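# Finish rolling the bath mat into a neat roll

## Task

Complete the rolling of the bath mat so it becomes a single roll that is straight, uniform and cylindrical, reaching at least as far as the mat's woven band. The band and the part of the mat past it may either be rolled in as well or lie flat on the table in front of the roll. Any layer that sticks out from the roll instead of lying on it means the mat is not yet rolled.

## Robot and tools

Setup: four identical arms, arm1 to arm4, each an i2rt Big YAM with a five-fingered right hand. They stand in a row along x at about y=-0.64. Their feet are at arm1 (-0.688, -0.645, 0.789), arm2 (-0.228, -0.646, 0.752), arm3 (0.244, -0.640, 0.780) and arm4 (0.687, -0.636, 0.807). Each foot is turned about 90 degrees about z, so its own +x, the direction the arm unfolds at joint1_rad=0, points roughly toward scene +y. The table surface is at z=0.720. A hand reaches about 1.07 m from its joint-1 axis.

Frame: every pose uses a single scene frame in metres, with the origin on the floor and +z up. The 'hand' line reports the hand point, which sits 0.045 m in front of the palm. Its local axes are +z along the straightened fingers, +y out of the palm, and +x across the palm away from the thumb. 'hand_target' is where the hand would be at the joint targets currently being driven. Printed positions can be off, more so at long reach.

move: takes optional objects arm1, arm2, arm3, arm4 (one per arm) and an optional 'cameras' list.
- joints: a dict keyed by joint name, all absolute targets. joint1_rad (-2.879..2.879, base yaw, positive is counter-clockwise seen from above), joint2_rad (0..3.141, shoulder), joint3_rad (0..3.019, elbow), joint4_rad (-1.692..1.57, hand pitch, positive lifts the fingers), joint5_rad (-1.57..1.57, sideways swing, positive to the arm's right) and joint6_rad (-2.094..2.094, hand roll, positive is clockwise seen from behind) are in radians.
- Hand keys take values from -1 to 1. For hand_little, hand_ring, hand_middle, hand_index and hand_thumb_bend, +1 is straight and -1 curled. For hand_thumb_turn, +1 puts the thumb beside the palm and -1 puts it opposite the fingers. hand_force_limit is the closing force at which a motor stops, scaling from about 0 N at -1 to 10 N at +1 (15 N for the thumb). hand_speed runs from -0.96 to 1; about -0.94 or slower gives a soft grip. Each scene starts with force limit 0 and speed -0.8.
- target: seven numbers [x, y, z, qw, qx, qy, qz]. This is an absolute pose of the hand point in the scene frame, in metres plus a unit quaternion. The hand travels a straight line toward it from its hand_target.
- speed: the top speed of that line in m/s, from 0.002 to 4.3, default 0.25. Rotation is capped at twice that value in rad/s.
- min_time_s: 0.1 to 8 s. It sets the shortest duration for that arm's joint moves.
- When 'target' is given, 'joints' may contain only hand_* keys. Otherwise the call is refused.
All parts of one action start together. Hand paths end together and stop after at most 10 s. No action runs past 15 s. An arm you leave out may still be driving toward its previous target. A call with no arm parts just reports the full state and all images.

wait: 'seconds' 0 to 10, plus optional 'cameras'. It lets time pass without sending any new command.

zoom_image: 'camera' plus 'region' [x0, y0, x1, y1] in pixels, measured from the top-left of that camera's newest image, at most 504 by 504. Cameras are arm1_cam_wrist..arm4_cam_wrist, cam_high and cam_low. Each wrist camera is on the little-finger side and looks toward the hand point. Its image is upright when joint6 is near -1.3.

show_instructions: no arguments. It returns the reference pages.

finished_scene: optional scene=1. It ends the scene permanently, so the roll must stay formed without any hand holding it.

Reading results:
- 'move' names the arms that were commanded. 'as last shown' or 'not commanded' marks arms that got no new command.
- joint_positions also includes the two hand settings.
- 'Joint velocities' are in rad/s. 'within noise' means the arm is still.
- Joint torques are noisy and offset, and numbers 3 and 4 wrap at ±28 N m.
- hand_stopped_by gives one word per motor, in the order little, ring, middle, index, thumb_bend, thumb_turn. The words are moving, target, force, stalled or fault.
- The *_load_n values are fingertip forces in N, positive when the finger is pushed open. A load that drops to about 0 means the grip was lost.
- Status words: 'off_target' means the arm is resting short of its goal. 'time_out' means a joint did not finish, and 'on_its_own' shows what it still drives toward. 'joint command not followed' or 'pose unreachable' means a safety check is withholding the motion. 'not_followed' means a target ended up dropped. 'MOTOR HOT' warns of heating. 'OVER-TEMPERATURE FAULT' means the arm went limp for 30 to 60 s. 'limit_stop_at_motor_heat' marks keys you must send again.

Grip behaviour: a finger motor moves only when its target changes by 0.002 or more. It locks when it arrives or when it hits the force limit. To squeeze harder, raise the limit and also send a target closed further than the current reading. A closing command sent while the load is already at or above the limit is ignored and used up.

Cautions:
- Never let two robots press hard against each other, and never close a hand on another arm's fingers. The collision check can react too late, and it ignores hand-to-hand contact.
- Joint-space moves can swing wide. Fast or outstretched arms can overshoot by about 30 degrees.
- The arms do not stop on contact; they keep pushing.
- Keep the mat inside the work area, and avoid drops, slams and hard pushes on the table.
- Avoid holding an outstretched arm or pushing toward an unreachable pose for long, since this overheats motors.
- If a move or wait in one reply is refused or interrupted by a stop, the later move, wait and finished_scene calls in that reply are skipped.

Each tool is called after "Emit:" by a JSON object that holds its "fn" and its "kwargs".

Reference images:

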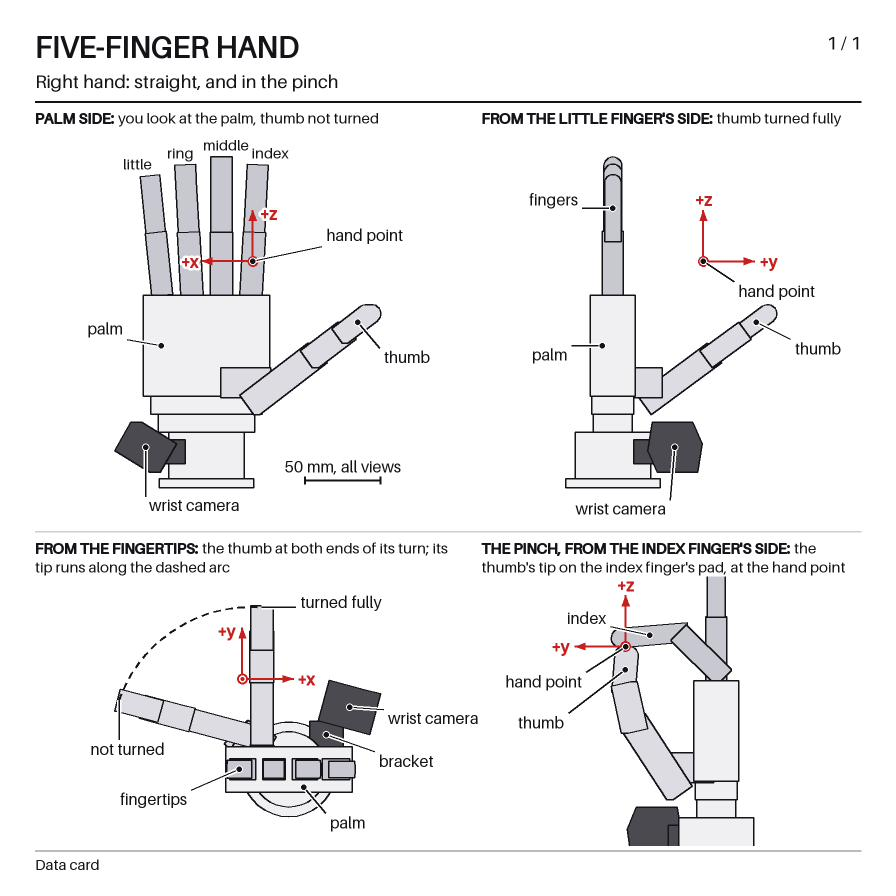

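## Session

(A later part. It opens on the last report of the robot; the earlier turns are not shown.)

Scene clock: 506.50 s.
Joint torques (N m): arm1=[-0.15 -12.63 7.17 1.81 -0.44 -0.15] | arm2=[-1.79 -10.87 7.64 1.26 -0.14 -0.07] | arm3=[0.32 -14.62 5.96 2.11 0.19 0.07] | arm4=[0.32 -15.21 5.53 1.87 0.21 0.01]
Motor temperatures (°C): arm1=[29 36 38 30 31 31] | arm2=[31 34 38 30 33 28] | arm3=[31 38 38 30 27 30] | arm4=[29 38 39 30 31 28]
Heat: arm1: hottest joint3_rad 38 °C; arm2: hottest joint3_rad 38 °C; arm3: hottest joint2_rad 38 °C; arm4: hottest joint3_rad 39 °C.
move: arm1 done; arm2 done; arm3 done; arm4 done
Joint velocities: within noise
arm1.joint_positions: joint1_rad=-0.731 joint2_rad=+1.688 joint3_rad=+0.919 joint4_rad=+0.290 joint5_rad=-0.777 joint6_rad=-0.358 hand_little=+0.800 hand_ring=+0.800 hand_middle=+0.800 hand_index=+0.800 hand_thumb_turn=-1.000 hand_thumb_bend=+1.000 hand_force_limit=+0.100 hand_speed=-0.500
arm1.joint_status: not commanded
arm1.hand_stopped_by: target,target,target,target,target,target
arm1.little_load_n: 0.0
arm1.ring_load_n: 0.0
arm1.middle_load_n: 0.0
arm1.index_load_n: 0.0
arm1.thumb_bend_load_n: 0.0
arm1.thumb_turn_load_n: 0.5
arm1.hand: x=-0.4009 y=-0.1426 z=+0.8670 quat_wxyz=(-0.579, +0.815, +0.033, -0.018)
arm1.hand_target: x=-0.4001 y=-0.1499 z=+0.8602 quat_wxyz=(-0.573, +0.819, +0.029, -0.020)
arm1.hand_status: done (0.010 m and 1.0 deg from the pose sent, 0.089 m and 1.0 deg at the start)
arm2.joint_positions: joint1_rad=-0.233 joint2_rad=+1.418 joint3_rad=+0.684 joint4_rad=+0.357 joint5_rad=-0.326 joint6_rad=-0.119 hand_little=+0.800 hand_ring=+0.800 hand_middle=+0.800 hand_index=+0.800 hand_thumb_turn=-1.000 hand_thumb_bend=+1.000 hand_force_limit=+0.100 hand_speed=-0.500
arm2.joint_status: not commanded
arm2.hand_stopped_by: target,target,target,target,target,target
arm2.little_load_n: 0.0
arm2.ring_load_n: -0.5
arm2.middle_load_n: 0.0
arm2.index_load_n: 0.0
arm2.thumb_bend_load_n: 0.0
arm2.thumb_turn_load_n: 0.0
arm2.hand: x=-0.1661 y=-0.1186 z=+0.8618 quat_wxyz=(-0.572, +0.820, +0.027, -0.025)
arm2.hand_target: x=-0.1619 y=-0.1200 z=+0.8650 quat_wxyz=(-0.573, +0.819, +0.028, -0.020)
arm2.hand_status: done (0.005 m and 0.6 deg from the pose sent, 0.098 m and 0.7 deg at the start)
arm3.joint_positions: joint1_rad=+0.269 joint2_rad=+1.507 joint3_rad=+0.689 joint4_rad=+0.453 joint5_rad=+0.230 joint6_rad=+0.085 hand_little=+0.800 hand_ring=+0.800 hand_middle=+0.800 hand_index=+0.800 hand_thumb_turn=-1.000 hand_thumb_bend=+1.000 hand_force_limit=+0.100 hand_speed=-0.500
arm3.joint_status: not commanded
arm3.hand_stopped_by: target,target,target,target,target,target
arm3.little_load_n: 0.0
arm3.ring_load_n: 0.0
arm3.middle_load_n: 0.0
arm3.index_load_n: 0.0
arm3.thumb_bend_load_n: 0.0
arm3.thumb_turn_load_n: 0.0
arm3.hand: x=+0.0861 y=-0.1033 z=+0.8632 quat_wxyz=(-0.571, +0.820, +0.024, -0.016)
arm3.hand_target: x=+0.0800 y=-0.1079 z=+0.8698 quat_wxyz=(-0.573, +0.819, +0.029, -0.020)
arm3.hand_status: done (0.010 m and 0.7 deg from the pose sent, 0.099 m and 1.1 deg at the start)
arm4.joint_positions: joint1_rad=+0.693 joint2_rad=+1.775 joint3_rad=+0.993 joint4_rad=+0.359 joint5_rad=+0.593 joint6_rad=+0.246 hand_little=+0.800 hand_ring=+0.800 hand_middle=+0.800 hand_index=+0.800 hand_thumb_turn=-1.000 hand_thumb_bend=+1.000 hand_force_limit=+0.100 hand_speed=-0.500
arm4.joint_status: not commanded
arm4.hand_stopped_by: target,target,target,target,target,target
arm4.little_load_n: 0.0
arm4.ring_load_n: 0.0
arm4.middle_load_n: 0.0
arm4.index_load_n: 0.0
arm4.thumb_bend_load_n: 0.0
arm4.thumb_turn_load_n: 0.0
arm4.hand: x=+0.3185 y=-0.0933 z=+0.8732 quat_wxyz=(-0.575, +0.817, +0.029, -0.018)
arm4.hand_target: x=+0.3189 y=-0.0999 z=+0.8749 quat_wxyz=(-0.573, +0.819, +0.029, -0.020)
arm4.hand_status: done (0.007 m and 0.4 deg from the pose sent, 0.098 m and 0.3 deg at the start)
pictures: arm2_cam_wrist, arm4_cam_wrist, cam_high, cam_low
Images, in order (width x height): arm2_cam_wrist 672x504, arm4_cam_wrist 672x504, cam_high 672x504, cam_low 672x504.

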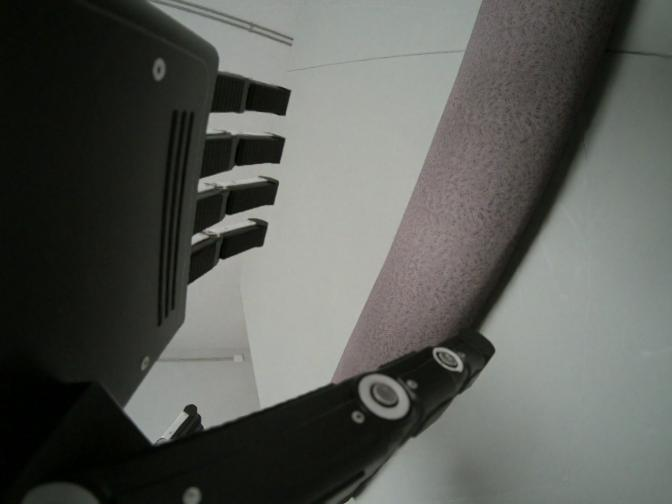

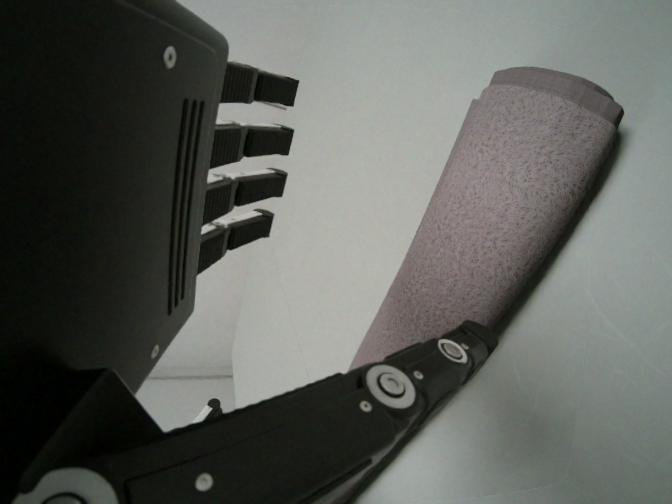

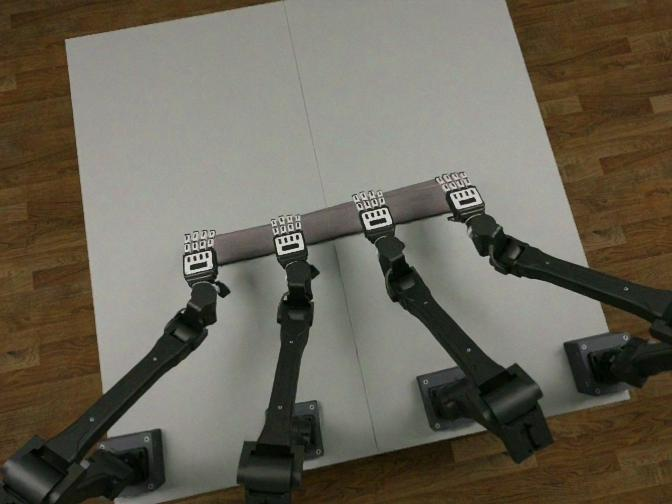

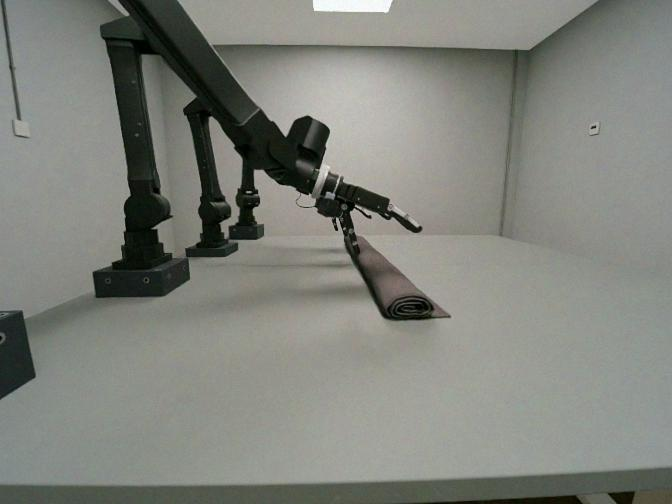

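Emit:
{"fn": "move", "kwargs": {"arm1": {"target": [-0.400, -0.230, 0.880, 0.5733, -0.8187, -0.0286, 0.0200], "speed": 0.2}, "arm2": {"target": [-0.162, -0.200, 0.885, 0.5733, -0.8187, -0.0286, 0.0200], "speed": 0.2}, "arm3": {"target": [0.080, -0.188, 0.890, 0.5733, -0.8187, -0.0286, 0.0200], "speed": 0.2}, "arm4": {"target": [0.319, -0.180, 0.895, 0.5733, -0.8187, -0.0286, 0.0200], "speed": 0.2}, "cameras": ["cam_low", "cam_high", "arm1_cam_wrist", "arm4_cam_wrist"]}}

Emit:
{"fn": "zoom_image", "kwargs": {"camera": "cam_high", "region": [160, 170, 330, 280]}}

Emit:
{"fn": "zoom_image", "kwargs": {"camera": "cam_high", "region": [320, 140, 490, 250]}}

Emit:
{"fn": "zoom_image", "kwargs": {"camera": "cam_low", "region": [330, 225, 480, 335]}}

Scene clock: 511.93 s.
Joint torques (N m): arm1=[0.67 -10.29 7.42 1.54 -0.58 -0.17] | arm2=[-1.79 -7.88 8.14 1.24 -0.19 -0.11] | arm3=[0.38 -10.4 6.27 2.1 0.22 0.2] | arm4=[-0.5 -13.39 5.83 1.62 0.32 -0.02]
Motor temperatures (°C): arm1=[29 36 38 30 31 31] | arm2=[31 34 38 30 33 28] | arm3=[31 38 38 30 27 30] | arm4=[29 37 39 30 31 28]
Heat: arm1: hottest joint3_rad 38 °C; arm2: hottest joint3_rad 38 °C; arm3: hottest joint2_rad 38 °C; arm4: hottest joint3_rad 39 °C.
move: arm1 done; arm2 done; arm3 done; arm4 done
Joint velocities: within noise
arm1.joint_positions: joint1_rad=-0.869 joint2_rad=+1.527 joint3_rad=+0.797 joint4_rad=+0.171 joint5_rad=-0.893 joint6_rad=-0.461 hand_little=+0.800 hand_ring=+0.800 hand_middle=+0.800 hand_index=+0.800 hand_thumb_turn=-1.000 hand_thumb_bend=+1.000 hand_force_limit=+0.100 hand_speed=-0.500
arm1.joint_status: not commanded
arm1.hand_stopped_by: target,target,target,target,target,target
arm1.little_load_n: 0.0
arm1.ring_load_n: 0.0
arm1.middle_load_n: 0.0
arm1.index_load_n: 0.0
arm1.thumb_bend_load_n: 0.0
arm1.thumb_turn_load_n: 0.0
arm1.hand: x=-0.3985 y=-0.2244 z=+0.8850 quat_wxyz=(-0.577, +0.816, +0.031, -0.017)
arm1.hand_target: x=-0.4000 y=-0.2300 z=+0.8799 quat_wxyz=(-0.573, +0.819, +0.028, -0.020)
arm1.hand_status: done (0.008 m and 0.7 deg from the pose sent, 0.088 m and 1.0 deg at the start)
arm2.joint_positions: joint1_rad=-0.305 joint2_rad=+1.152 joint3_rad=+0.528 joint4_rad=+0.236 joint5_rad=-0.394 joint6_rad=-0.147 hand_little=+0.800 hand_ring=+0.800 hand_middle=+0.800 hand_index=+0.800 hand_thumb_turn=-1.000 hand_thumb_bend=+1.000 hand_force_limit=+0.100 hand_speed=-0.500
arm2.joint_status: not commanded
arm2.hand_stopped_by: target,target,target,target,target,target
arm2.little_load_n: 0.0
arm2.ring_load_n: 0.0
arm2.middle_load_n: 0.0
arm2.index_load_n: 0.0
arm2.thumb_bend_load_n: 0.0
arm2.thumb_turn_load_n: 0.0
arm2.hand: x=-0.1654 y=-0.1981 z=+0.8825 quat_wxyz=(-0.572, +0.820, +0.027, -0.025)
arm2.hand_target: x=-0.1620 y=-0.1999 z=+0.8850 quat_wxyz=(-0.573, +0.819, +0.028, -0.020)
arm2.hand_status: done (0.005 m and 0.6 deg from the pose sent, 0.085 m and 0.6 deg at the start)
arm3.joint_positions: joint1_rad=+0.347 joint2_rad=+1.251 joint3_rad=+0.523 joint4_rad=+0.359 joint5_rad=+0.304 joint6_rad=+0.099 hand_little=+0.800 hand_ring=+0.800 hand_middle=+0.800 hand_index=+0.800 hand_thumb_turn=-1.000 hand_thumb_bend=+1.000 hand_force_limit=+0.100 hand_speed=-0.500
arm3.joint_status: not commanded
arm3.hand_stopped_by: target,target,target,target,target,target
arm3.little_load_n: 0.0
arm3.ring_load_n: 0.0
arm3.middle_load_n: -0.5
arm3.index_load_n: 0.0
arm3.thumb_bend_load_n: 0.0
arm3.thumb_turn_load_n: 0.0
arm3.hand: x=+0.0855 y=-0.1823 z=+0.8863 quat_wxyz=(-0.573, +0.819, +0.030, -0.012)
arm3.hand_target: x=+0.0801 y=-0.1878 z=+0.8898 quat_wxyz=(-0.573, +0.819, +0.029, -0.020)
arm3.hand_status: done (0.009 m and 0.9 deg from the pose sent, 0.089 m and 0.7 deg at the start)
arm4.joint_positions: joint1_rad=+0.815 joint2_rad=+1.608 joint3_rad=+0.843 joint4_rad=+0.301 joint5_rad=+0.699 joint6_rad=+0.311 hand_little=+0.800 hand_ring=+0.800 hand_middle=+0.800 hand_index=+0.800 hand_thumb_turn=-1.000 hand_thumb_bend=+1.000 hand_force_limit=+0.100 hand_speed=-0.500
arm4.joint_status: not commanded
arm4.hand_stopped_by: target,target,target,target,target,target
arm4.little_load_n: 0.0
arm4.ring_load_n: 0.0
arm4.middle_load_n: 0.0
arm4.index_load_n: 0.0
arm4.thumb_bend_load_n: 0.0
arm4.thumb_turn_load_n: 0.0
arm4.hand: x=+0.3162 y=-0.1757 z=+0.8936 quat_wxyz=(-0.575, +0.818, +0.031, -0.019)
arm4.hand_target: x=+0.3190 y=-0.1798 z=+0.8950 quat_wxyz=(-0.573, +0.819, +0.029, -0.020)
arm4.hand_status: done (0.005 m and 0.3 deg from the pose sent, 0.090 m and 0.4 deg at the start)
pictures: arm1_cam_wrist, arm4_cam_wrist, cam_high, cam_low
Images, in order (width x height): arm1_cam_wrist 672x504, arm4_cam_wrist 672x504, cam_high 672x504, cam_low 672x504.

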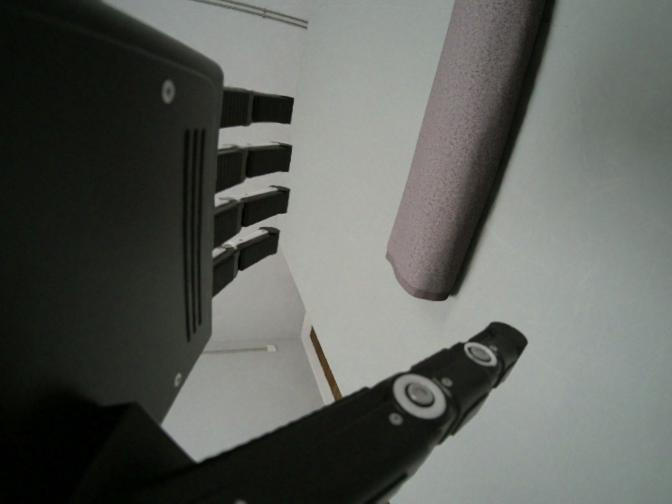

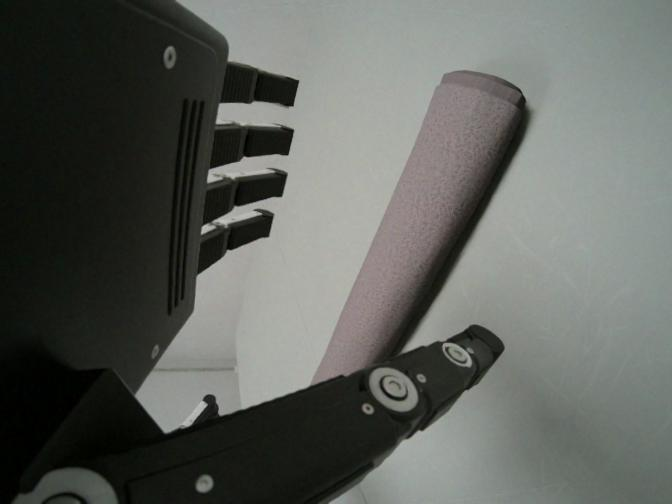

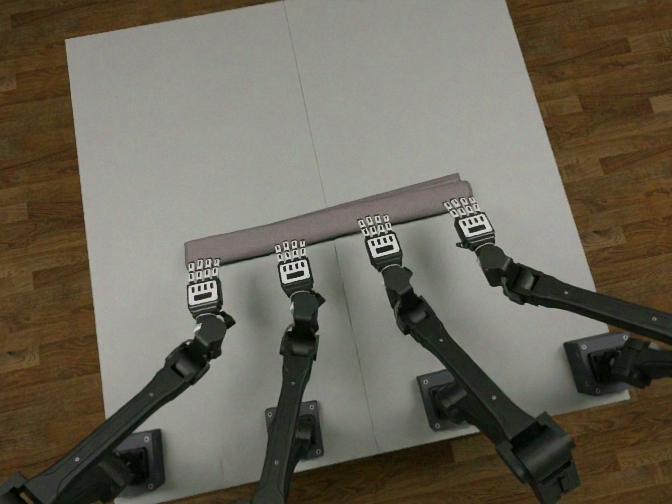

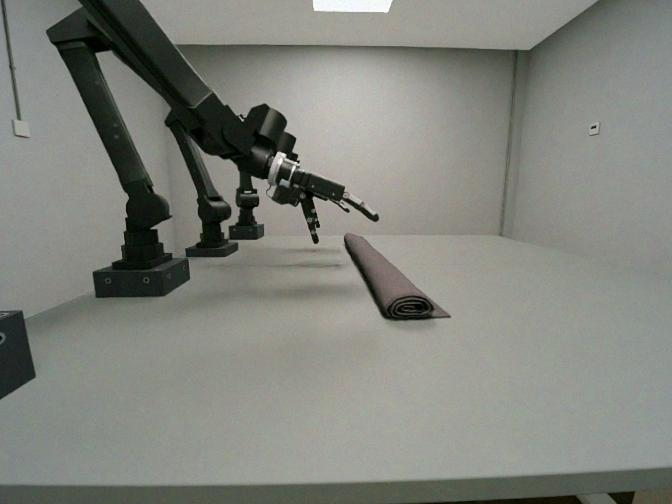

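Scaled by 2.965 from the camera's image (finer frame: 960x720).

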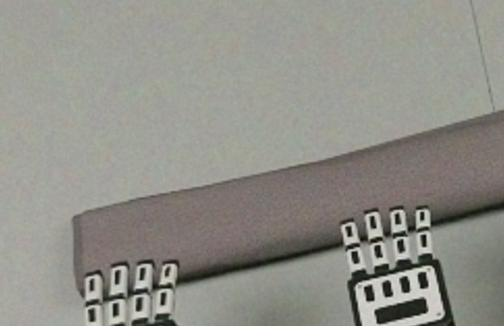

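Scaled by 2.965 from the camera's image (finer frame: 960x720).

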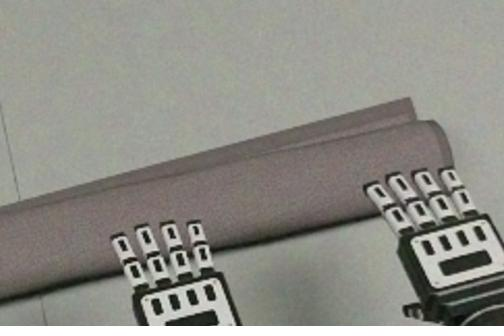

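Scaled by 3.360 from the camera's image (finer frame: 960x720).

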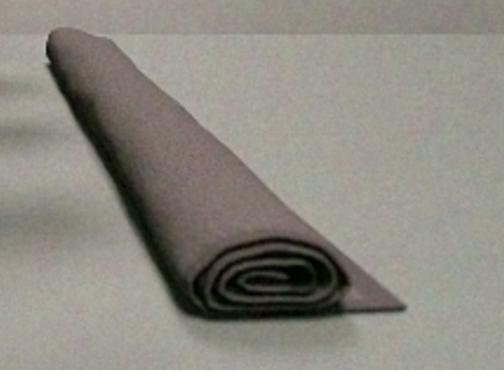

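Emit:
{"fn": "move", "kwargs": {"arm1": {"target": [-0.400, -0.124, 0.800, 0.5733, -0.8187, -0.0286, 0.0200], "speed": 0.2, "joints": {"hand_speed": -0.5, "hand_little": 0.6, "hand_ring": 0.6, "hand_middle": 0.6, "hand_index": 0.6, "hand_thumb_bend": 0.96}}, "arm2": {"target": [-0.162, -0.089, 0.800, 0.5733, -0.8187, -0.0286, 0.0200], "speed": 0.2, "joints": {"hand_speed": -0.5, "hand_little": 0.6, "hand_ring": 0.6, "hand_middle": 0.6, "hand_index": 0.6, "hand_thumb_bend": 0.96}}, "arm3": {"target": [0.080, -0.076, 0.804, 0.5733, -0.8187, -0.0286, 0.0200], "speed": 0.2, "joints": {"hand_speed": -0.5, "hand_little": 0.6, "hand_ring": 0.6, "hand_middle": 0.6, "hand_index": 0.6, "hand_thumb_bend": 0.96}}, "arm4": {"target": [0.319, -0.070, 0.808, 0.5733, -0.8187, -0.0286, 0.0200], "speed": 0.2, "joints": {"hand_speed": -0.5, "hand_little": 0.6, "hand_ring": 0.6, "hand_middle": 0.6, "hand_index": 0.6, "hand_thumb_bend": 0.96}}, "cameras": ["cam_low", "arm1_cam_wrist", "arm2_cam_wrist", "arm3_cam_wrist", "arm4_cam_wrist"]}}

Emit:
{"fn": "zoom_image", "kwargs": {"camera": "cam_low", "region": [320, 180, 520, 340]}}

Scene clock: 519.43 s.
Joint torques (N m): arm1=[3.08 -12.04 9.63 2.63 -0.19 -0.08] | arm2=[-0.97 -11.05 9.55 2.24 0.1 0.09] | arm3=[-1.96 -13.04 8.16 3.59 0.05 -0.1] | arm4=[-0.62 -13.74 8.77 3.06 0.03 -0.18]
Motor temperatures (°C): arm1=[29 36 38 30 31 31] | arm2=[31 34 37 30 33 28] | arm3=[31 37 38 30 27 30] | arm4=[29 37 39 30 31 28]
Heat: arm1: hottest joint3_rad 38 °C; arm2: hottest joint3_rad 37 °C; arm3: hottest joint3_rad 38 °C; arm4: hottest joint3_rad 39 °C.
move: arm1 off_target; arm2 off_target; arm3 off_target; arm4 off_target
Joint velocities: within noise
arm1.joint_positions: joint1_rad=-0.712 joint2_rad=+1.834 joint3_rad=+0.898 joint4_rad=+0.430 joint5_rad=-0.752 joint6_rad=-0.352 hand_little=+0.600 hand_ring=+0.600 hand_middle=+0.600 hand_index=+0.600 hand_thumb_turn=-1.000 hand_thumb_bend=+0.960 hand_force_limit=+0.100 hand_speed=-0.500
arm1.joint_status: all done
arm1.hand_stopped_by: target,target,target,target,target,target
arm1.little_load_n: 0.0
arm1.ring_load_n: 0.0
arm1.middle_load_n: 0.0
arm1.index_load_n: 0.0
arm1.thumb_bend_load_n: 0.0
arm1.thumb_turn_load_n: 0.0
arm1.hand: x=-0.4061 y=-0.1373 z=+0.7990 quat_wxyz=(-0.568, +0.823, +0.026, -0.023)
arm1.hand_target: x=-0.4003 y=-0.1246 z=+0.8002 quat_wxyz=(-0.573, +0.819, +0.028, -0.020)
arm1.hand_status: off_target (0.015 m and 0.9 deg from the pose sent, 0.132 m and 0.7 deg at the start)
arm2.joint_positions: joint1_rad=-0.228 joint2_rad=+1.630 joint3_rad=+0.669 joint4_rad=+0.544 joint5_rad=-0.312 joint6_rad=-0.131 hand_little=+0.600 hand_ring=+0.600 hand_middle=+0.600 hand_index=+0.600 hand_thumb_turn=-1.000 hand_thumb_bend=+0.960 hand_force_limit=+0.100 hand_speed=-0.500
arm2.joint_status: all done
arm2.hand_stopped_by: target,target,target,target,target,target
arm2.little_load_n: 0.0
arm2.ring_load_n: 0.0
arm2.middle_load_n: -0.5
arm2.index_load_n: 0.0
arm2.thumb_bend_load_n: 0.0
arm2.thumb_turn_load_n: 0.0
arm2.hand: x=-0.1628 y=-0.1084 z=+0.7850 quat_wxyz=(-0.555, +0.831, +0.026, -0.022)
arm2.hand_target: x=-0.1621 y=-0.0900 z=+0.8005 quat_wxyz=(-0.573, +0.819, +0.029, -0.020)
arm2.hand_status: off_target (0.025 m and 2.5 deg from the pose sent, 0.137 m and 0.6 deg at the start)
arm3.joint_positions: joint1_rad=+0.271 joint2_rad=+1.707 joint3_rad=+0.676 joint4_rad=+0.614 joint5_rad=+0.213 joint6_rad=+0.092 hand_little=+0.600 hand_ring=+0.600 hand_middle=+0.600 hand_index=+0.600 hand_thumb_turn=-1.000 hand_thumb_bend=+0.960 hand_force_limit=+0.100 hand_speed=-0.500
arm3.joint_status: all done
arm3.hand_stopped_by: target,target,target,target,target,target
arm3.little_load_n: 0.0
arm3.ring_load_n: 0.0
arm3.middle_load_n: 0.0
arm3.index_load_n: 0.0
arm3.thumb_bend_load_n: 0.0
arm3.thumb_turn_load_n: 0.0
arm3.hand: x=+0.0804 y=-0.1022 z=+0.7867 quat_wxyz=(-0.550, +0.835, +0.031, -0.020)
arm3.hand_target: x=+0.0805 y=-0.0777 z=+0.8049 quat_wxyz=(-0.573, +0.819, +0.029, -0.020)
arm3.hand_status: off_target (0.031 m and 3.3 deg from the pose sent, 0.135 m and 0.9 deg at the start)
arm4.joint_positions: joint1_rad=+0.666 joint2_rad=+1.925 joint3_rad=+0.973 joint4_rad=+0.483 joint5_rad=+0.564 joint6_rad=+0.246 hand_little=+0.600 hand_ring=+0.600 hand_middle=+0.600 hand_index=+0.600 hand_thumb_turn=-1.000 hand_thumb_bend=+0.960 hand_force_limit=+0.100 hand_speed=-0.500
arm4.joint_status: all done
arm4.hand_stopped_by: target,target,target,target,target,target
arm4.little_load_n: -0.5
arm4.ring_load_n: 0.0
arm4.middle_load_n: 0.0
arm4.index_load_n: 0.0
arm4.thumb_bend_load_n: 0.0
arm4.thumb_turn_load_n: 0.0
arm4.hand: x=+0.3312 y=-0.0891 z=+0.7953 quat_wxyz=(-0.557, +0.829, +0.034, -0.011)
arm4.hand_target: x=+0.3198 y=-0.0712 z=+0.8086 quat_wxyz=(-0.573, +0.819, +0.029, -0.020)
arm4.hand_status: off_target (0.026 m and 2.5 deg from the pose sent, 0.136 m and 0.3 deg at the start)
pictures: arm1_cam_wrist, arm2_cam_wrist, arm3_cam_wrist, arm4_cam_wrist, cam_low
Images, in order (width x height): arm1_cam_wrist 672x504, arm2_cam_wrist 672x504, arm3_cam_wrist 672x504, arm4_cam_wrist 672x504, cam_low 672x504.

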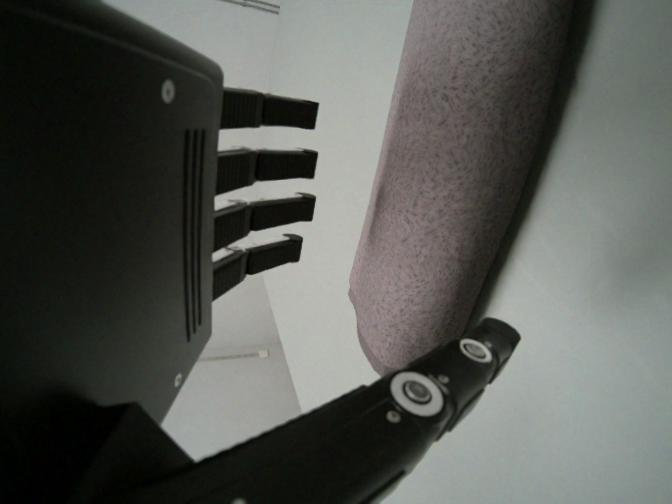

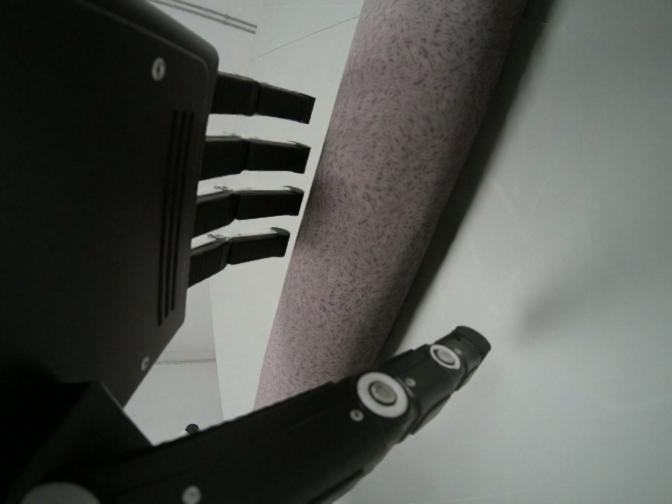

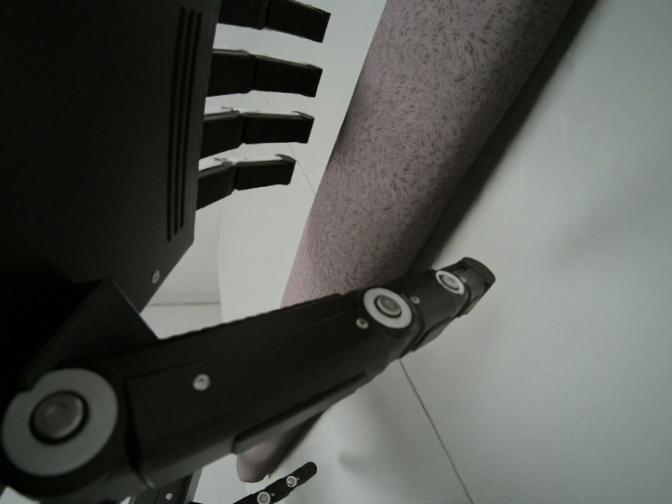

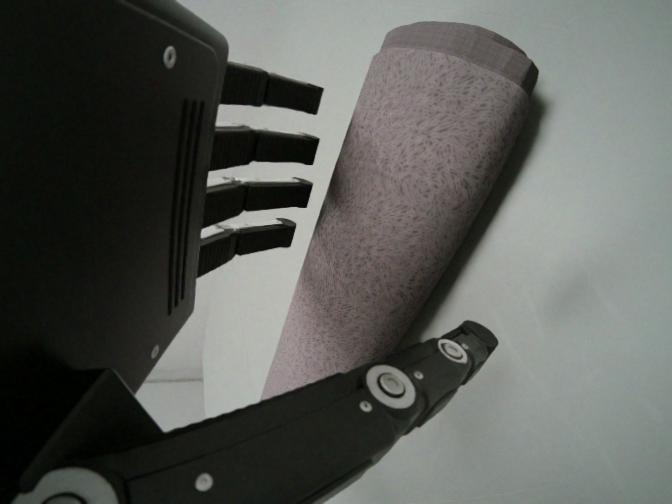

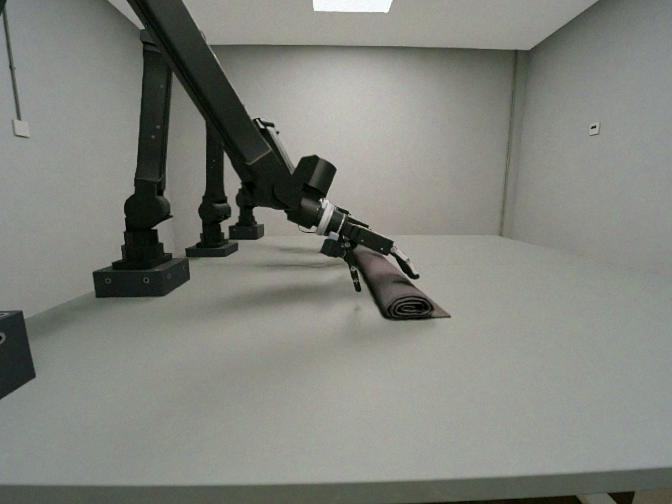

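Scaled by 2.520 from the camera's image (finer frame: 960x720).

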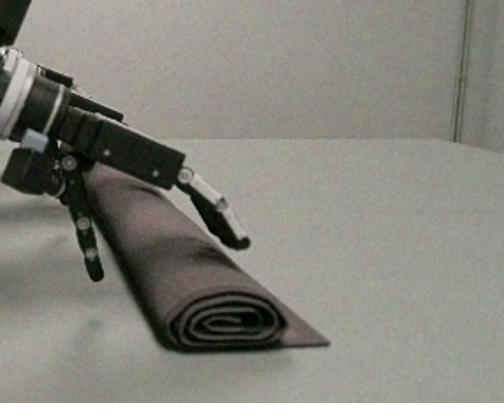

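Emit:
{"fn": "move", "kwargs": {"arm1": {"target": [-0.400, -0.124, 0.765, 0.5733, -0.8187, -0.0286, 0.0200], "speed": 0.1}, "arm2": {"target": [-0.162, -0.090, 0.768, 0.5733, -0.8187, -0.0286, 0.0200], "speed": 0.1}, "arm3": {"target": [0.080, -0.077, 0.772, 0.5733, -0.8187, -0.0286, 0.0200], "speed": 0.1}, "arm4": {"target": [0.319, -0.071, 0.776, 0.5733, -0.8187, -0.0286, 0.0200], "speed": 0.1}, "cameras": ["cam_low"]}}

Emit:
{"fn": "zoom_image", "kwargs": {"camera": "cam_low", "region": [320, 180, 520, 340]}}

Emit:
{"fn": "move", "kwargs": {"arm1": {"target": [-0.400, -0.121, 0.749, 0.5733, -0.8187, -0.0286, 0.0200], "speed": 0.08}, "arm2": {"target": [-0.162, -0.086, 0.754, 0.5733, -0.8187, -0.0286, 0.0200], "speed": 0.08}, "arm3": {"target": [0.080, -0.073, 0.761, 0.5733, -0.8187, -0.0286, 0.0200], "speed": 0.08}, "arm4": {"target": [0.319, -0.067, 0.765, 0.5733, -0.8187, -0.0286, 0.0200], "speed": 0.08}, "cameras": ["cam_low", "cam_high", "arm2_cam_wrist"]}}

Emit:
{"fn": "zoom_image", "kwargs": {"camera": "cam_low", "region": [320, 180, 520, 340]}}

Scene clock: 521.10 s.
Joint torques (N m): arm1=[1.55 -12.22 8.38 2.91 -0.27 -0.06] | arm2=[0.56 -10.75 7.47 1.73 0.05 0] | arm3=[-1.9 -13.39 6.93 3.56 0.07 -0.1] | arm4=[-1.08 -14.15 7.75 2.91 0.1 -0.21]
Motor temperatures (°C): arm1=[29 36 38 30 31 31] | arm2=[31 34 37 30 33 28] | arm3=[31 37 38 30 27 30] | arm4=[29 37 39 30 31 28]
Heat: arm1: hottest joint3_rad 38 °C; arm2: hottest joint3_rad 37 °C; arm3: hottest joint3_rad 38 °C; arm4: hottest joint3_rad 39 °C.
move: arm1 off_target; arm2 done; arm3 off_target; arm4 off_target
Joint velocities: within noise
arm1.joint_positions: joint1_rad=-0.712 joint2_rad=+1.922 joint3_rad=+0.898 joint4_rad=+0.520 joint5_rad=-0.751 joint6_rad=-0.352 hand_little=+0.600 hand_ring=+0.600 hand_middle=+0.600 hand_index=+0.600 hand_thumb_turn=-1.000 hand_thumb_bend=+0.960 hand_force_limit=+0.100 hand_speed=-0.500
arm1.joint_status: not commanded
arm1.hand_stopped_by: target,target,target,target,target,target
arm1.little_load_n: 0.0
arm1.ring_load_n: 0.0
arm1.middle_load_n: 0.0
arm1.index_load_n: 0.0
arm1.thumb_bend_load_n: 0.0
arm1.thumb_turn_load_n: 0.0
arm1.hand: x=-0.4045 y=-0.1357 z=+0.7645 quat_wxyz=(-0.568, +0.822, +0.026, -0.023)
arm1.hand_target: x=-0.4002 y=-0.1244 z=+0.7651 quat_wxyz=(-0.573, +0.819, +0.029, -0.020)
arm1.hand_status: off_target (0.013 m and 0.9 deg from the pose sent, 0.037 m and 0.9 deg at the start)
arm2.joint_positions: joint1_rad=-0.228 joint2_rad=+1.709 joint3_rad=+0.669 joint4_rad=+0.659 joint5_rad=-0.312 joint6_rad=-0.127 hand_little=+0.600 hand_ring=+0.600 hand_middle=+0.600 hand_index=+0.600 hand_thumb_turn=-1.000 hand_thumb_bend=+0.960 hand_force_limit=+0.100 hand_speed=-0.500
arm2.joint_status: not commanded
arm2.hand_stopped_by: target,target,target,target,target,target
arm2.little_load_n: 0.0
arm2.ring_load_n: 0.0
arm2.middle_load_n: 0.5
arm2.index_load_n: 0.0
arm2.thumb_bend_load_n: 0.0
arm2.thumb_turn_load_n: 0.0
arm2.hand: x=-0.1605 y=-0.0991 z=+0.7683 quat_wxyz=(-0.570, +0.821, +0.028, -0.018)
arm2.hand_target: x=-0.1620 y=-0.0902 z=+0.7682 quat_wxyz=(-0.573, +0.819, +0.029, -0.020)
arm2.hand_status: done (0.009 m and 0.5 deg from the pose sent, 0.025 m and 2.5 deg at the start)
arm3.joint_positions: joint1_rad=+0.271 joint2_rad=+1.797 joint3_rad=+0.676 joint4_rad=+0.717 joint5_rad=+0.213 joint6_rad=+0.092 hand_little=+0.600 hand_ring=+0.600 hand_middle=+0.600 hand_index=+0.600 hand_thumb_turn=-1.000 hand_thumb_bend=+0.960 hand_force_limit=+0.100 hand_speed=-0.500
arm3.joint_status: not commanded
arm3.hand_stopped_by: target,target,target,target,target,target
arm3.little_load_n: 0.0
arm3.ring_load_n: 0.0
arm3.middle_load_n: 0.0
arm3.index_load_n: 0.0
arm3.thumb_bend_load_n: 0.0
arm3.thumb_turn_load_n: 0.0
arm3.hand: x=+0.0791 y=-0.0983 z=+0.7609 quat_wxyz=(-0.555, +0.831, +0.030, -0.022)
arm3.hand_target: x=+0.0803 y=-0.0781 z=+0.7724 quat_wxyz=(-0.573, +0.819, +0.029, -0.020)
arm3.hand_status: off_target (0.024 m and 2.6 deg from the pose sent, 0.029 m and 3.3 deg at the start)
arm4.joint_positions: joint1_rad=+0.666 joint2_rad=+1.992 joint3_rad=+0.976 joint4_rad=+0.563 joint5_rad=+0.565 joint6_rad=+0.246 hand_little=+0.600 hand_ring=+0.600 hand_middle=+0.600 hand_index=+0.600 hand_thumb_turn=-1.000 hand_thumb_bend=+0.960 hand_force_limit=+0.100 hand_speed=-0.500
arm4.joint_status: not commanded
arm4.hand_stopped_by: target,target,target,target,target,target
arm4.little_load_n: 0.0
arm4.ring_load_n: 0.0
arm4.middle_load_n: 0.5
arm4.index_load_n: 0.0
arm4.thumb_bend_load_n: -0.5
arm4.thumb_turn_load_n: 0.0
arm4.hand: x=+0.3288 y=-0.0857 z=+0.7715 quat_wxyz=(-0.563, +0.826, +0.031, -0.014)
arm4.hand_target: x=+0.3194 y=-0.0718 z=+0.7764 quat_wxyz=(-0.573, +0.819, +0.029, -0.020)
arm4.hand_status: off_target (0.018 m and 1.6 deg from the pose sent, 0.029 m and 2.5 deg at the start)
Images, in order (width x height): cam_low 672x504.

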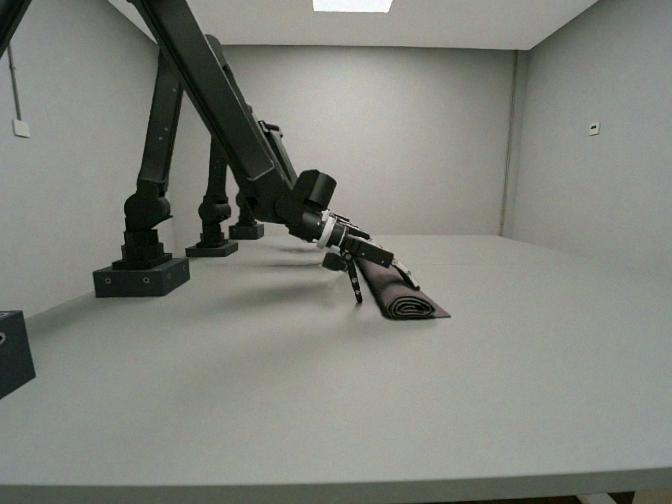

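Scaled by 2.520 from the camera's image (finer frame: 960x720).

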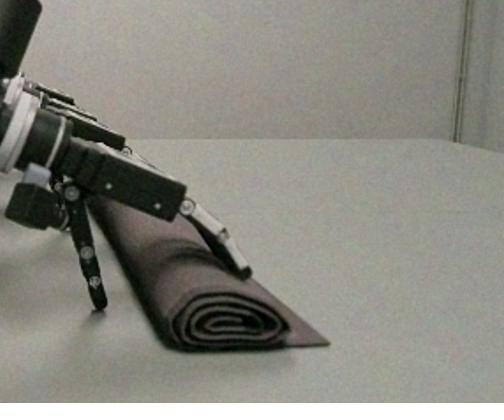

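Scene clock: 522.07 s.
Joint torques (N m): arm1=[1.67 -11.4 8.55 2.54 -0.2 -0.04] | arm2=[-1.2 -9.41 7.76 1.51 0.25 -0.1] | arm3=[-2.02 -12.86 6.89 3.18 0.01 -0.11] | arm4=[-1.2 -13.39 7.58 2.73 -0.06 -0.17]
Motor temperatures (°C): arm1=[29 36 38 30 31 31] | arm2=[31 34 37 30 33 28] | arm3=[31 37 38 30 27 30] | arm4=[29 37 39 30 31 28]
Heat: arm1: hottest joint3_rad 38 °C; arm2: hottest joint3_rad 37 °C; arm3: hottest joint3_rad 38 °C; arm4: hottest joint3_rad 39 °C.
move: arm1 off_target; arm2 off_target; arm3 off_target; arm4 off_target
Joint velocities: within noise
arm1.joint_positions: joint1_rad=-0.711 joint2_rad=+1.956 joint3_rad=+0.904 joint4_rad=+0.560 joint5_rad=-0.749 joint6_rad=-0.348 hand_little=+0.600 hand_ring=+0.600 hand_middle=+0.600 hand_index=+0.600 hand_thumb_turn=-1.000 hand_thumb_bend=+0.960 hand_force_limit=+0.100 hand_speed=-0.500
arm1.joint_status: not commanded
arm1.hand_stopped_by: target,target,target,target,target,target
arm1.little_load_n: 0.0
arm1.ring_load_n: 0.0
arm1.middle_load_n: 0.0
arm1.index_load_n: 0.0
arm1.thumb_bend_load_n: 0.0
arm1.thumb_turn_load_n: 0.0
arm1.hand: x=-0.4024 y=-0.1321 z=+0.7543 quat_wxyz=(-0.571, +0.820, +0.027, -0.019)
arm1.hand_target: x=-0.4003 y=-0.1214 z=+0.7491 quat_wxyz=(-0.573, +0.819, +0.029, -0.020)
arm1.hand_status: off_target (0.013 m and 0.3 deg from the pose sent, 0.022 m and 0.9 deg at the start)
arm2.joint_positions: joint1_rad=-0.227 joint2_rad=+1.735 joint3_rad=+0.672 joint4_rad=+0.705 joint5_rad=-0.315 joint6_rad=-0.117 hand_little=+0.600 hand_ring=+0.600 hand_middle=+0.600 hand_index=+0.600 hand_thumb_turn=-1.000 hand_thumb_bend=+0.961 hand_force_limit=+0.100 hand_speed=-0.500
arm2.joint_status: not commanded
arm2.hand_stopped_by: target,target,target,target,target,target
arm2.little_load_n: 0.0
arm2.ring_load_n: -0.5
arm2.middle_load_n: 0.5
arm2.index_load_n: 0.0
arm2.thumb_bend_load_n: 3.0
arm2.thumb_turn_load_n: 0.0
arm2.hand: x=-0.1611 y=-0.0943 z=+0.7652 quat_wxyz=(-0.578, +0.815, +0.027, -0.020)
arm2.hand_target: x=-0.1620 y=-0.0868 z=+0.7540 quat_wxyz=(-0.573, +0.819, +0.028, -0.020)
arm2.hand_status: off_target (0.014 m and 0.7 deg from the pose sent, 0.019 m and 0.5 deg at the start)
arm3.joint_positions: joint1_rad=+0.269 joint2_rad=+1.826 joint3_rad=+0.687 joint4_rad=+0.754 joint5_rad=+0.211 joint6_rad=+0.092 hand_little=+0.600 hand_ring=+0.600 hand_middle=+0.600 hand_index=+0.600 hand_thumb_turn=-1.000 hand_thumb_bend=+0.960 hand_force_limit=+0.100 hand_speed=-0.500
arm3.joint_status: not commanded
arm3.hand_stopped_by: target,target,target,target,target,target
arm3.little_load_n: 0.0
arm3.ring_load_n: 0.0
arm3.middle_load_n: 0.0
arm3.index_load_n: 0.0
arm3.thumb_bend_load_n: 0.0
arm3.thumb_turn_load_n: 0.0
arm3.hand: x=+0.0781 y=-0.0917 z=+0.7573 quat_wxyz=(-0.562, +0.827, +0.028, -0.024)
arm3.hand_target: x=+0.0804 y=-0.0738 z=+0.7614 quat_wxyz=(-0.573, +0.819, +0.028, -0.020)
arm3.hand_status: off_target (0.019 m and 1.7 deg from the pose sent, 0.025 m and 2.6 deg at the start)
arm4.joint_positions: joint1_rad=+0.665 joint2_rad=+2.014 joint3_rad=+0.990 joint4_rad=+0.587 joint5_rad=+0.563 joint6_rad=+0.245 hand_little=+0.600 hand_ring=+0.600 hand_middle=+0.600 hand_index=+0.600 hand_thumb_turn=-1.000 hand_thumb_bend=+0.960 hand_force_limit=+0.100 hand_speed=-0.500
arm4.joint_status: not commanded
arm4.hand_stopped_by: target,target,target,target,target,target
arm4.little_load_n: 0.0
arm4.ring_load_n: 0.0
arm4.middle_load_n: 0.5
arm4.index_load_n: 0.0
arm4.thumb_bend_load_n: 0.5
arm4.thumb_turn_load_n: 0.0
arm4.hand: x=+0.3248 y=-0.0801 z=+0.7686 quat_wxyz=(-0.568, +0.822, +0.029, -0.019)
arm4.hand_target: x=+0.3194 y=-0.0677 z=+0.7652 quat_wxyz=(-0.573, +0.819, +0.029, -0.020)
arm4.hand_status: off_target (0.015 m and 0.7 deg from the pose sent, 0.022 m and 1.6 deg at the start)
pictures: arm2_cam_wrist, cam_high, cam_low
Images, in order (width x height): arm2_cam_wrist 672x504, cam_high 672x504, cam_low 672x504.

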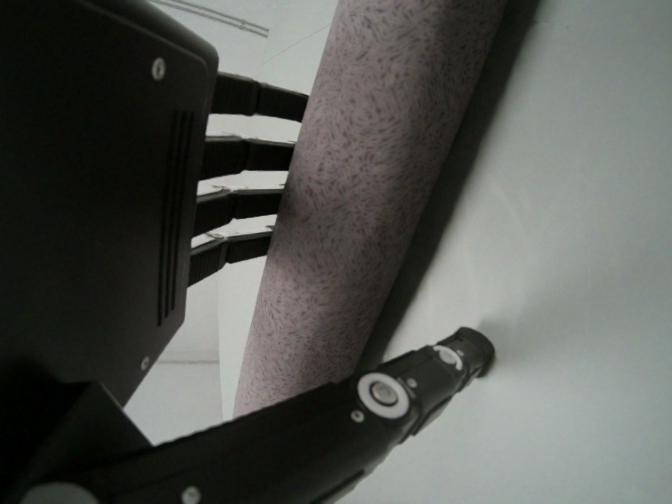

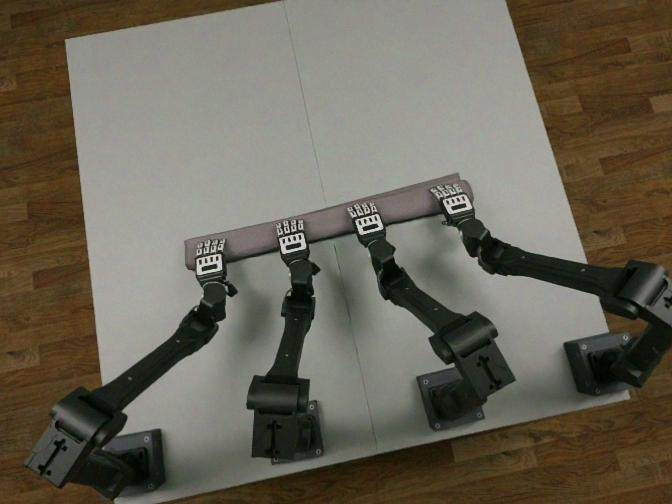

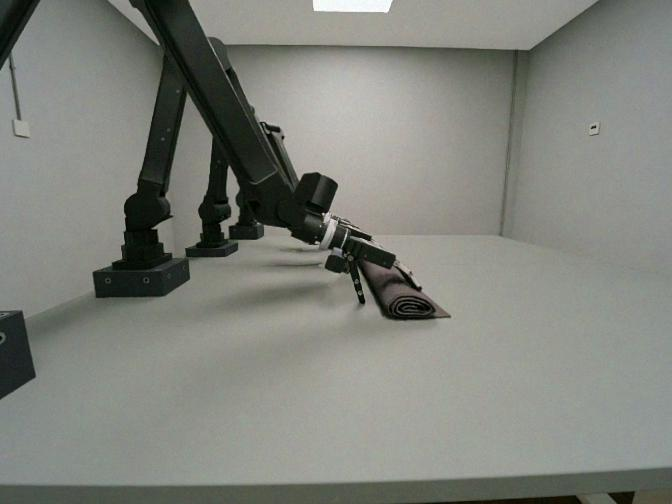

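Scaled by 2.520 from the camera's image (finer frame: 960x720).

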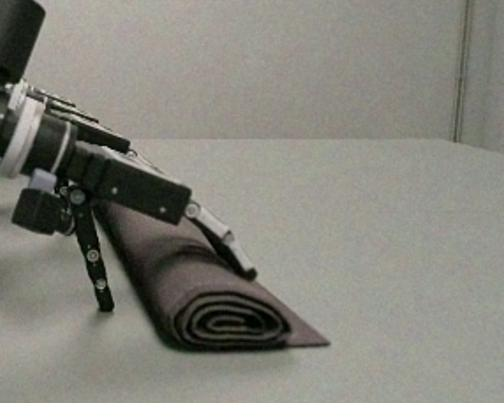

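Emit:
{"fn": "move", "kwargs": {"arm1": {"target": [-0.400, -0.106, 0.749, 0.5733, -0.8187, -0.0286, 0.0200], "speed": 0.08}, "arm2": {"target": [-0.162, -0.077, 0.754, 0.5733, -0.8187, -0.0286, 0.0200], "speed": 0.08}, "arm3": {"target": [0.080, -0.055, 0.761, 0.5733, -0.8187, -0.0286, 0.0200], "speed": 0.08}, "arm4": {"target": [0.319, -0.050, 0.765, 0.5733, -0.8187, -0.0286, 0.0200], "speed": 0.08}, "cameras": ["cam_low", "arm2_cam_wrist", "arm4_cam_wrist"]}}

Emit:
{"fn": "zoom_image", "kwargs": {"camera": "cam_low", "region": [320, 180, 520, 340]}}

Scene clock: 523.53 s.
Joint torques (N m): arm1=[2.26 -11.87 9.07 2.14 -0.16 0.04] | arm2=[0.44 -9.99 7.16 1.06 0.18 -0.08] | arm3=[-2.08 -14.39 7.15 2.24 0.07 -0.11] | arm4=[-0.97 -14.86 7.69 2.11 0.08 -0.17]
Motor temperatures (°C): arm1=[29 36 38 30 31 31] | arm2=[31 34 37 30 33 28] | arm3=[31 37 38 30 27 30] | arm4=[29 37 39 30 31 28]
Heat: arm1: hottest joint3_rad 38 °C; arm2: hottest joint3_rad 37 °C; arm3: hottest joint3_rad 38 °C; arm4: hottest joint3_rad 39 °C.
move: arm1 off_target; arm2 off_target; arm3 off_target; arm4 off_target
Joint velocities: within noise
arm1.joint_positions: joint1_rad=-0.691 joint2_rad=+1.976 joint3_rad=+0.936 joint4_rad=+0.560 joint5_rad=-0.730 joint6_rad=-0.337 hand_little=+0.600 hand_ring=+0.600 hand_middle=+0.600 hand_index=+0.600 hand_thumb_turn=-1.000 hand_thumb_bend=+0.960 hand_force_limit=+0.100 hand_speed=-0.500
arm1.joint_status: not commanded
arm1.hand_stopped_by: target,target,target,target,target,target
arm1.little_load_n: -0.5
arm1.ring_load_n: 0.0
arm1.middle_load_n: 0.0
arm1.index_load_n: 0.0
arm1.thumb_bend_load_n: 0.0
arm1.thumb_turn_load_n: 0.0
arm1.hand: x=-0.4016 y=-0.1172 z=+0.7535 quat_wxyz=(-0.572, +0.819, +0.028, -0.017)
arm1.hand_target: x=-0.4002 y=-0.1064 z=+0.7492 quat_wxyz=(-0.573, +0.819, +0.029, -0.020)
arm1.hand_status: off_target (0.012 m and 0.3 deg from the pose sent, 0.027 m and 0.3 deg at the start)
arm2.joint_positions: joint1_rad=-0.221 joint2_rad=+1.758 joint3_rad=+0.702 joint4_rad=+0.707 joint5_rad=-0.309 joint6_rad=-0.111 hand_little=+0.600 hand_ring=+0.600 hand_middle=+0.600 hand_index=+0.600 hand_thumb_turn=-1.000 hand_thumb_bend=+0.960 hand_force_limit=+0.100 hand_speed=-0.500
arm2.joint_status: not commanded
arm2.hand_stopped_by: target,target,target,target,target,target
arm2.little_load_n: 0.0
arm2.ring_load_n: 0.0
arm2.middle_load_n: 0.0
arm2.index_load_n: 0.0
arm2.thumb_bend_load_n: 0.0
arm2.thumb_turn_load_n: 0.0
arm2.hand: x=-0.1604 y=-0.0821 z=+0.7656 quat_wxyz=(-0.582, +0.813, +0.026, -0.020)
arm2.hand_target: x=-0.1622 y=-0.0776 z=+0.7540 quat_wxyz=(-0.573, +0.819, +0.029, -0.020)
arm2.hand_status: off_target (0.013 m and 1.2 deg from the pose sent, 0.021 m and 0.7 deg at the start)
arm3.joint_positions: joint1_rad=+0.258 joint2_rad=+1.860 joint3_rad=+0.735 joint4_rad=+0.754 joint5_rad=+0.199 joint6_rad=+0.087 hand_little=+0.600 hand_ring=+0.600 hand_middle=+0.600 hand_index=+0.600 hand_thumb_turn=-1.000 hand_thumb_bend=+0.960 hand_force_limit=+0.100 hand_speed=-0.500
arm3.joint_status: not commanded
arm3.hand_stopped_by: target,target,target,target,target,target
arm3.little_load_n: 0.0
arm3.ring_load_n: 0.0
arm3.middle_load_n: 0.0
arm3.index_load_n: 0.0
arm3.thumb_bend_load_n: 0.5
arm3.thumb_turn_load_n: 0.0
arm3.hand: x=+0.0764 y=-0.0727 z=+0.7568 quat_wxyz=(-0.567, +0.823, +0.028, -0.026)
arm3.hand_target: x=+0.0804 y=-0.0556 z=+0.7615 quat_wxyz=(-0.573, +0.819, +0.029, -0.020)
arm3.hand_status: off_target (0.019 m and 1.1 deg from the pose sent, 0.037 m and 1.7 deg at the start)
arm4.joint_positions: joint1_rad=+0.649 joint2_rad=+2.039 joint3_rad=+1.034 joint4_rad=+0.587 joint5_rad=+0.542 joint6_rad=+0.237 hand_little=+0.600 hand_ring=+0.600 hand_middle=+0.600 hand_index=+0.600 hand_thumb_turn=-1.000 hand_thumb_bend=+0.960 hand_force_limit=+0.100 hand_speed=-0.500
arm4.joint_status: not commanded
arm4.hand_stopped_by: target,target,target,target,target,target
arm4.little_load_n: 0.0
arm4.ring_load_n: 0.0
arm4.middle_load_n: 0.0
arm4.index_load_n: 0.0
arm4.thumb_bend_load_n: 0.5
arm4.thumb_turn_load_n: 0.0
arm4.hand: x=+0.3199 y=-0.0629 z=+0.7700 quat_wxyz=(-0.572, +0.819, +0.028, -0.025)
arm4.hand_target: x=+0.3194 y=-0.0506 z=+0.7652 quat_wxyz=(-0.573, +0.819, +0.029, -0.020)
arm4.hand_status: off_target (0.014 m and 0.6 deg from the pose sent, 0.031 m and 0.7 deg at the start)
pictures: arm2_cam_wrist, arm4_cam_wrist, cam_low
Images, in order (width x height): arm2_cam_wrist 672x504, arm4_cam_wrist 672x504, cam_low 672x504.

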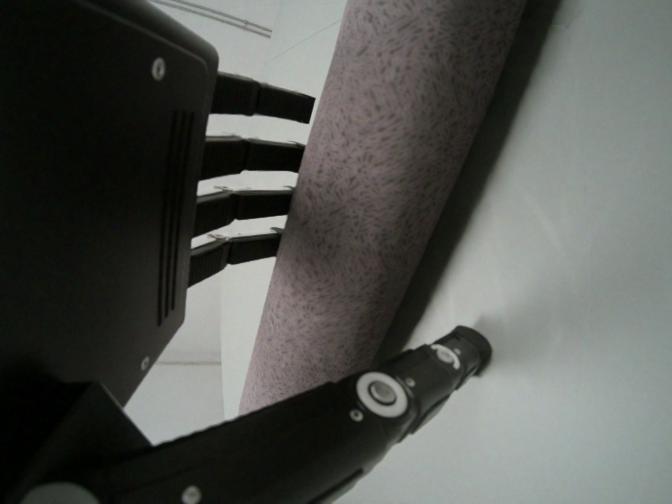

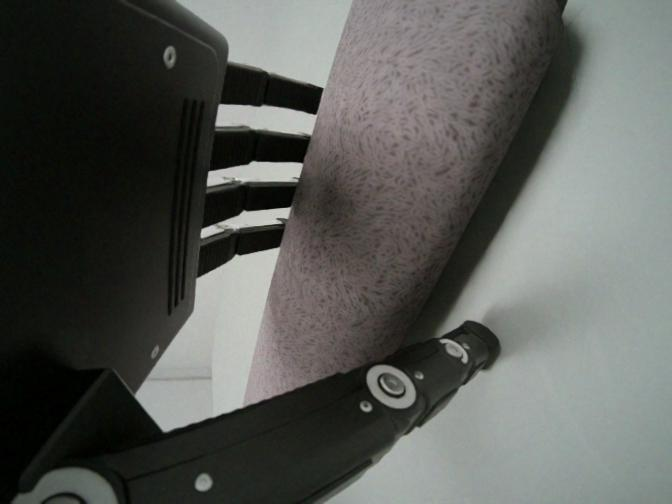

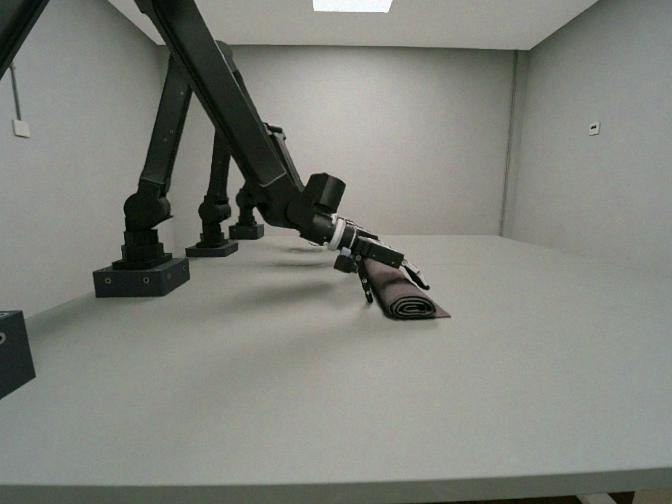

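Scaled by 2.520 from the camera's image (finer frame: 960x720).

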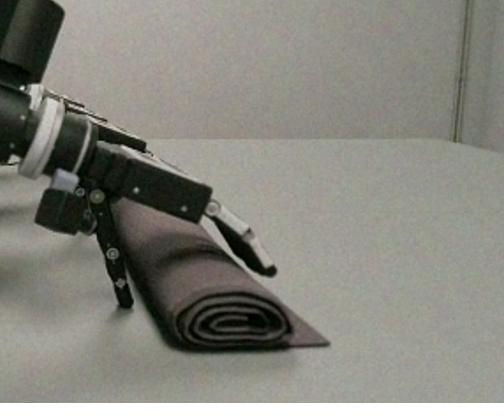

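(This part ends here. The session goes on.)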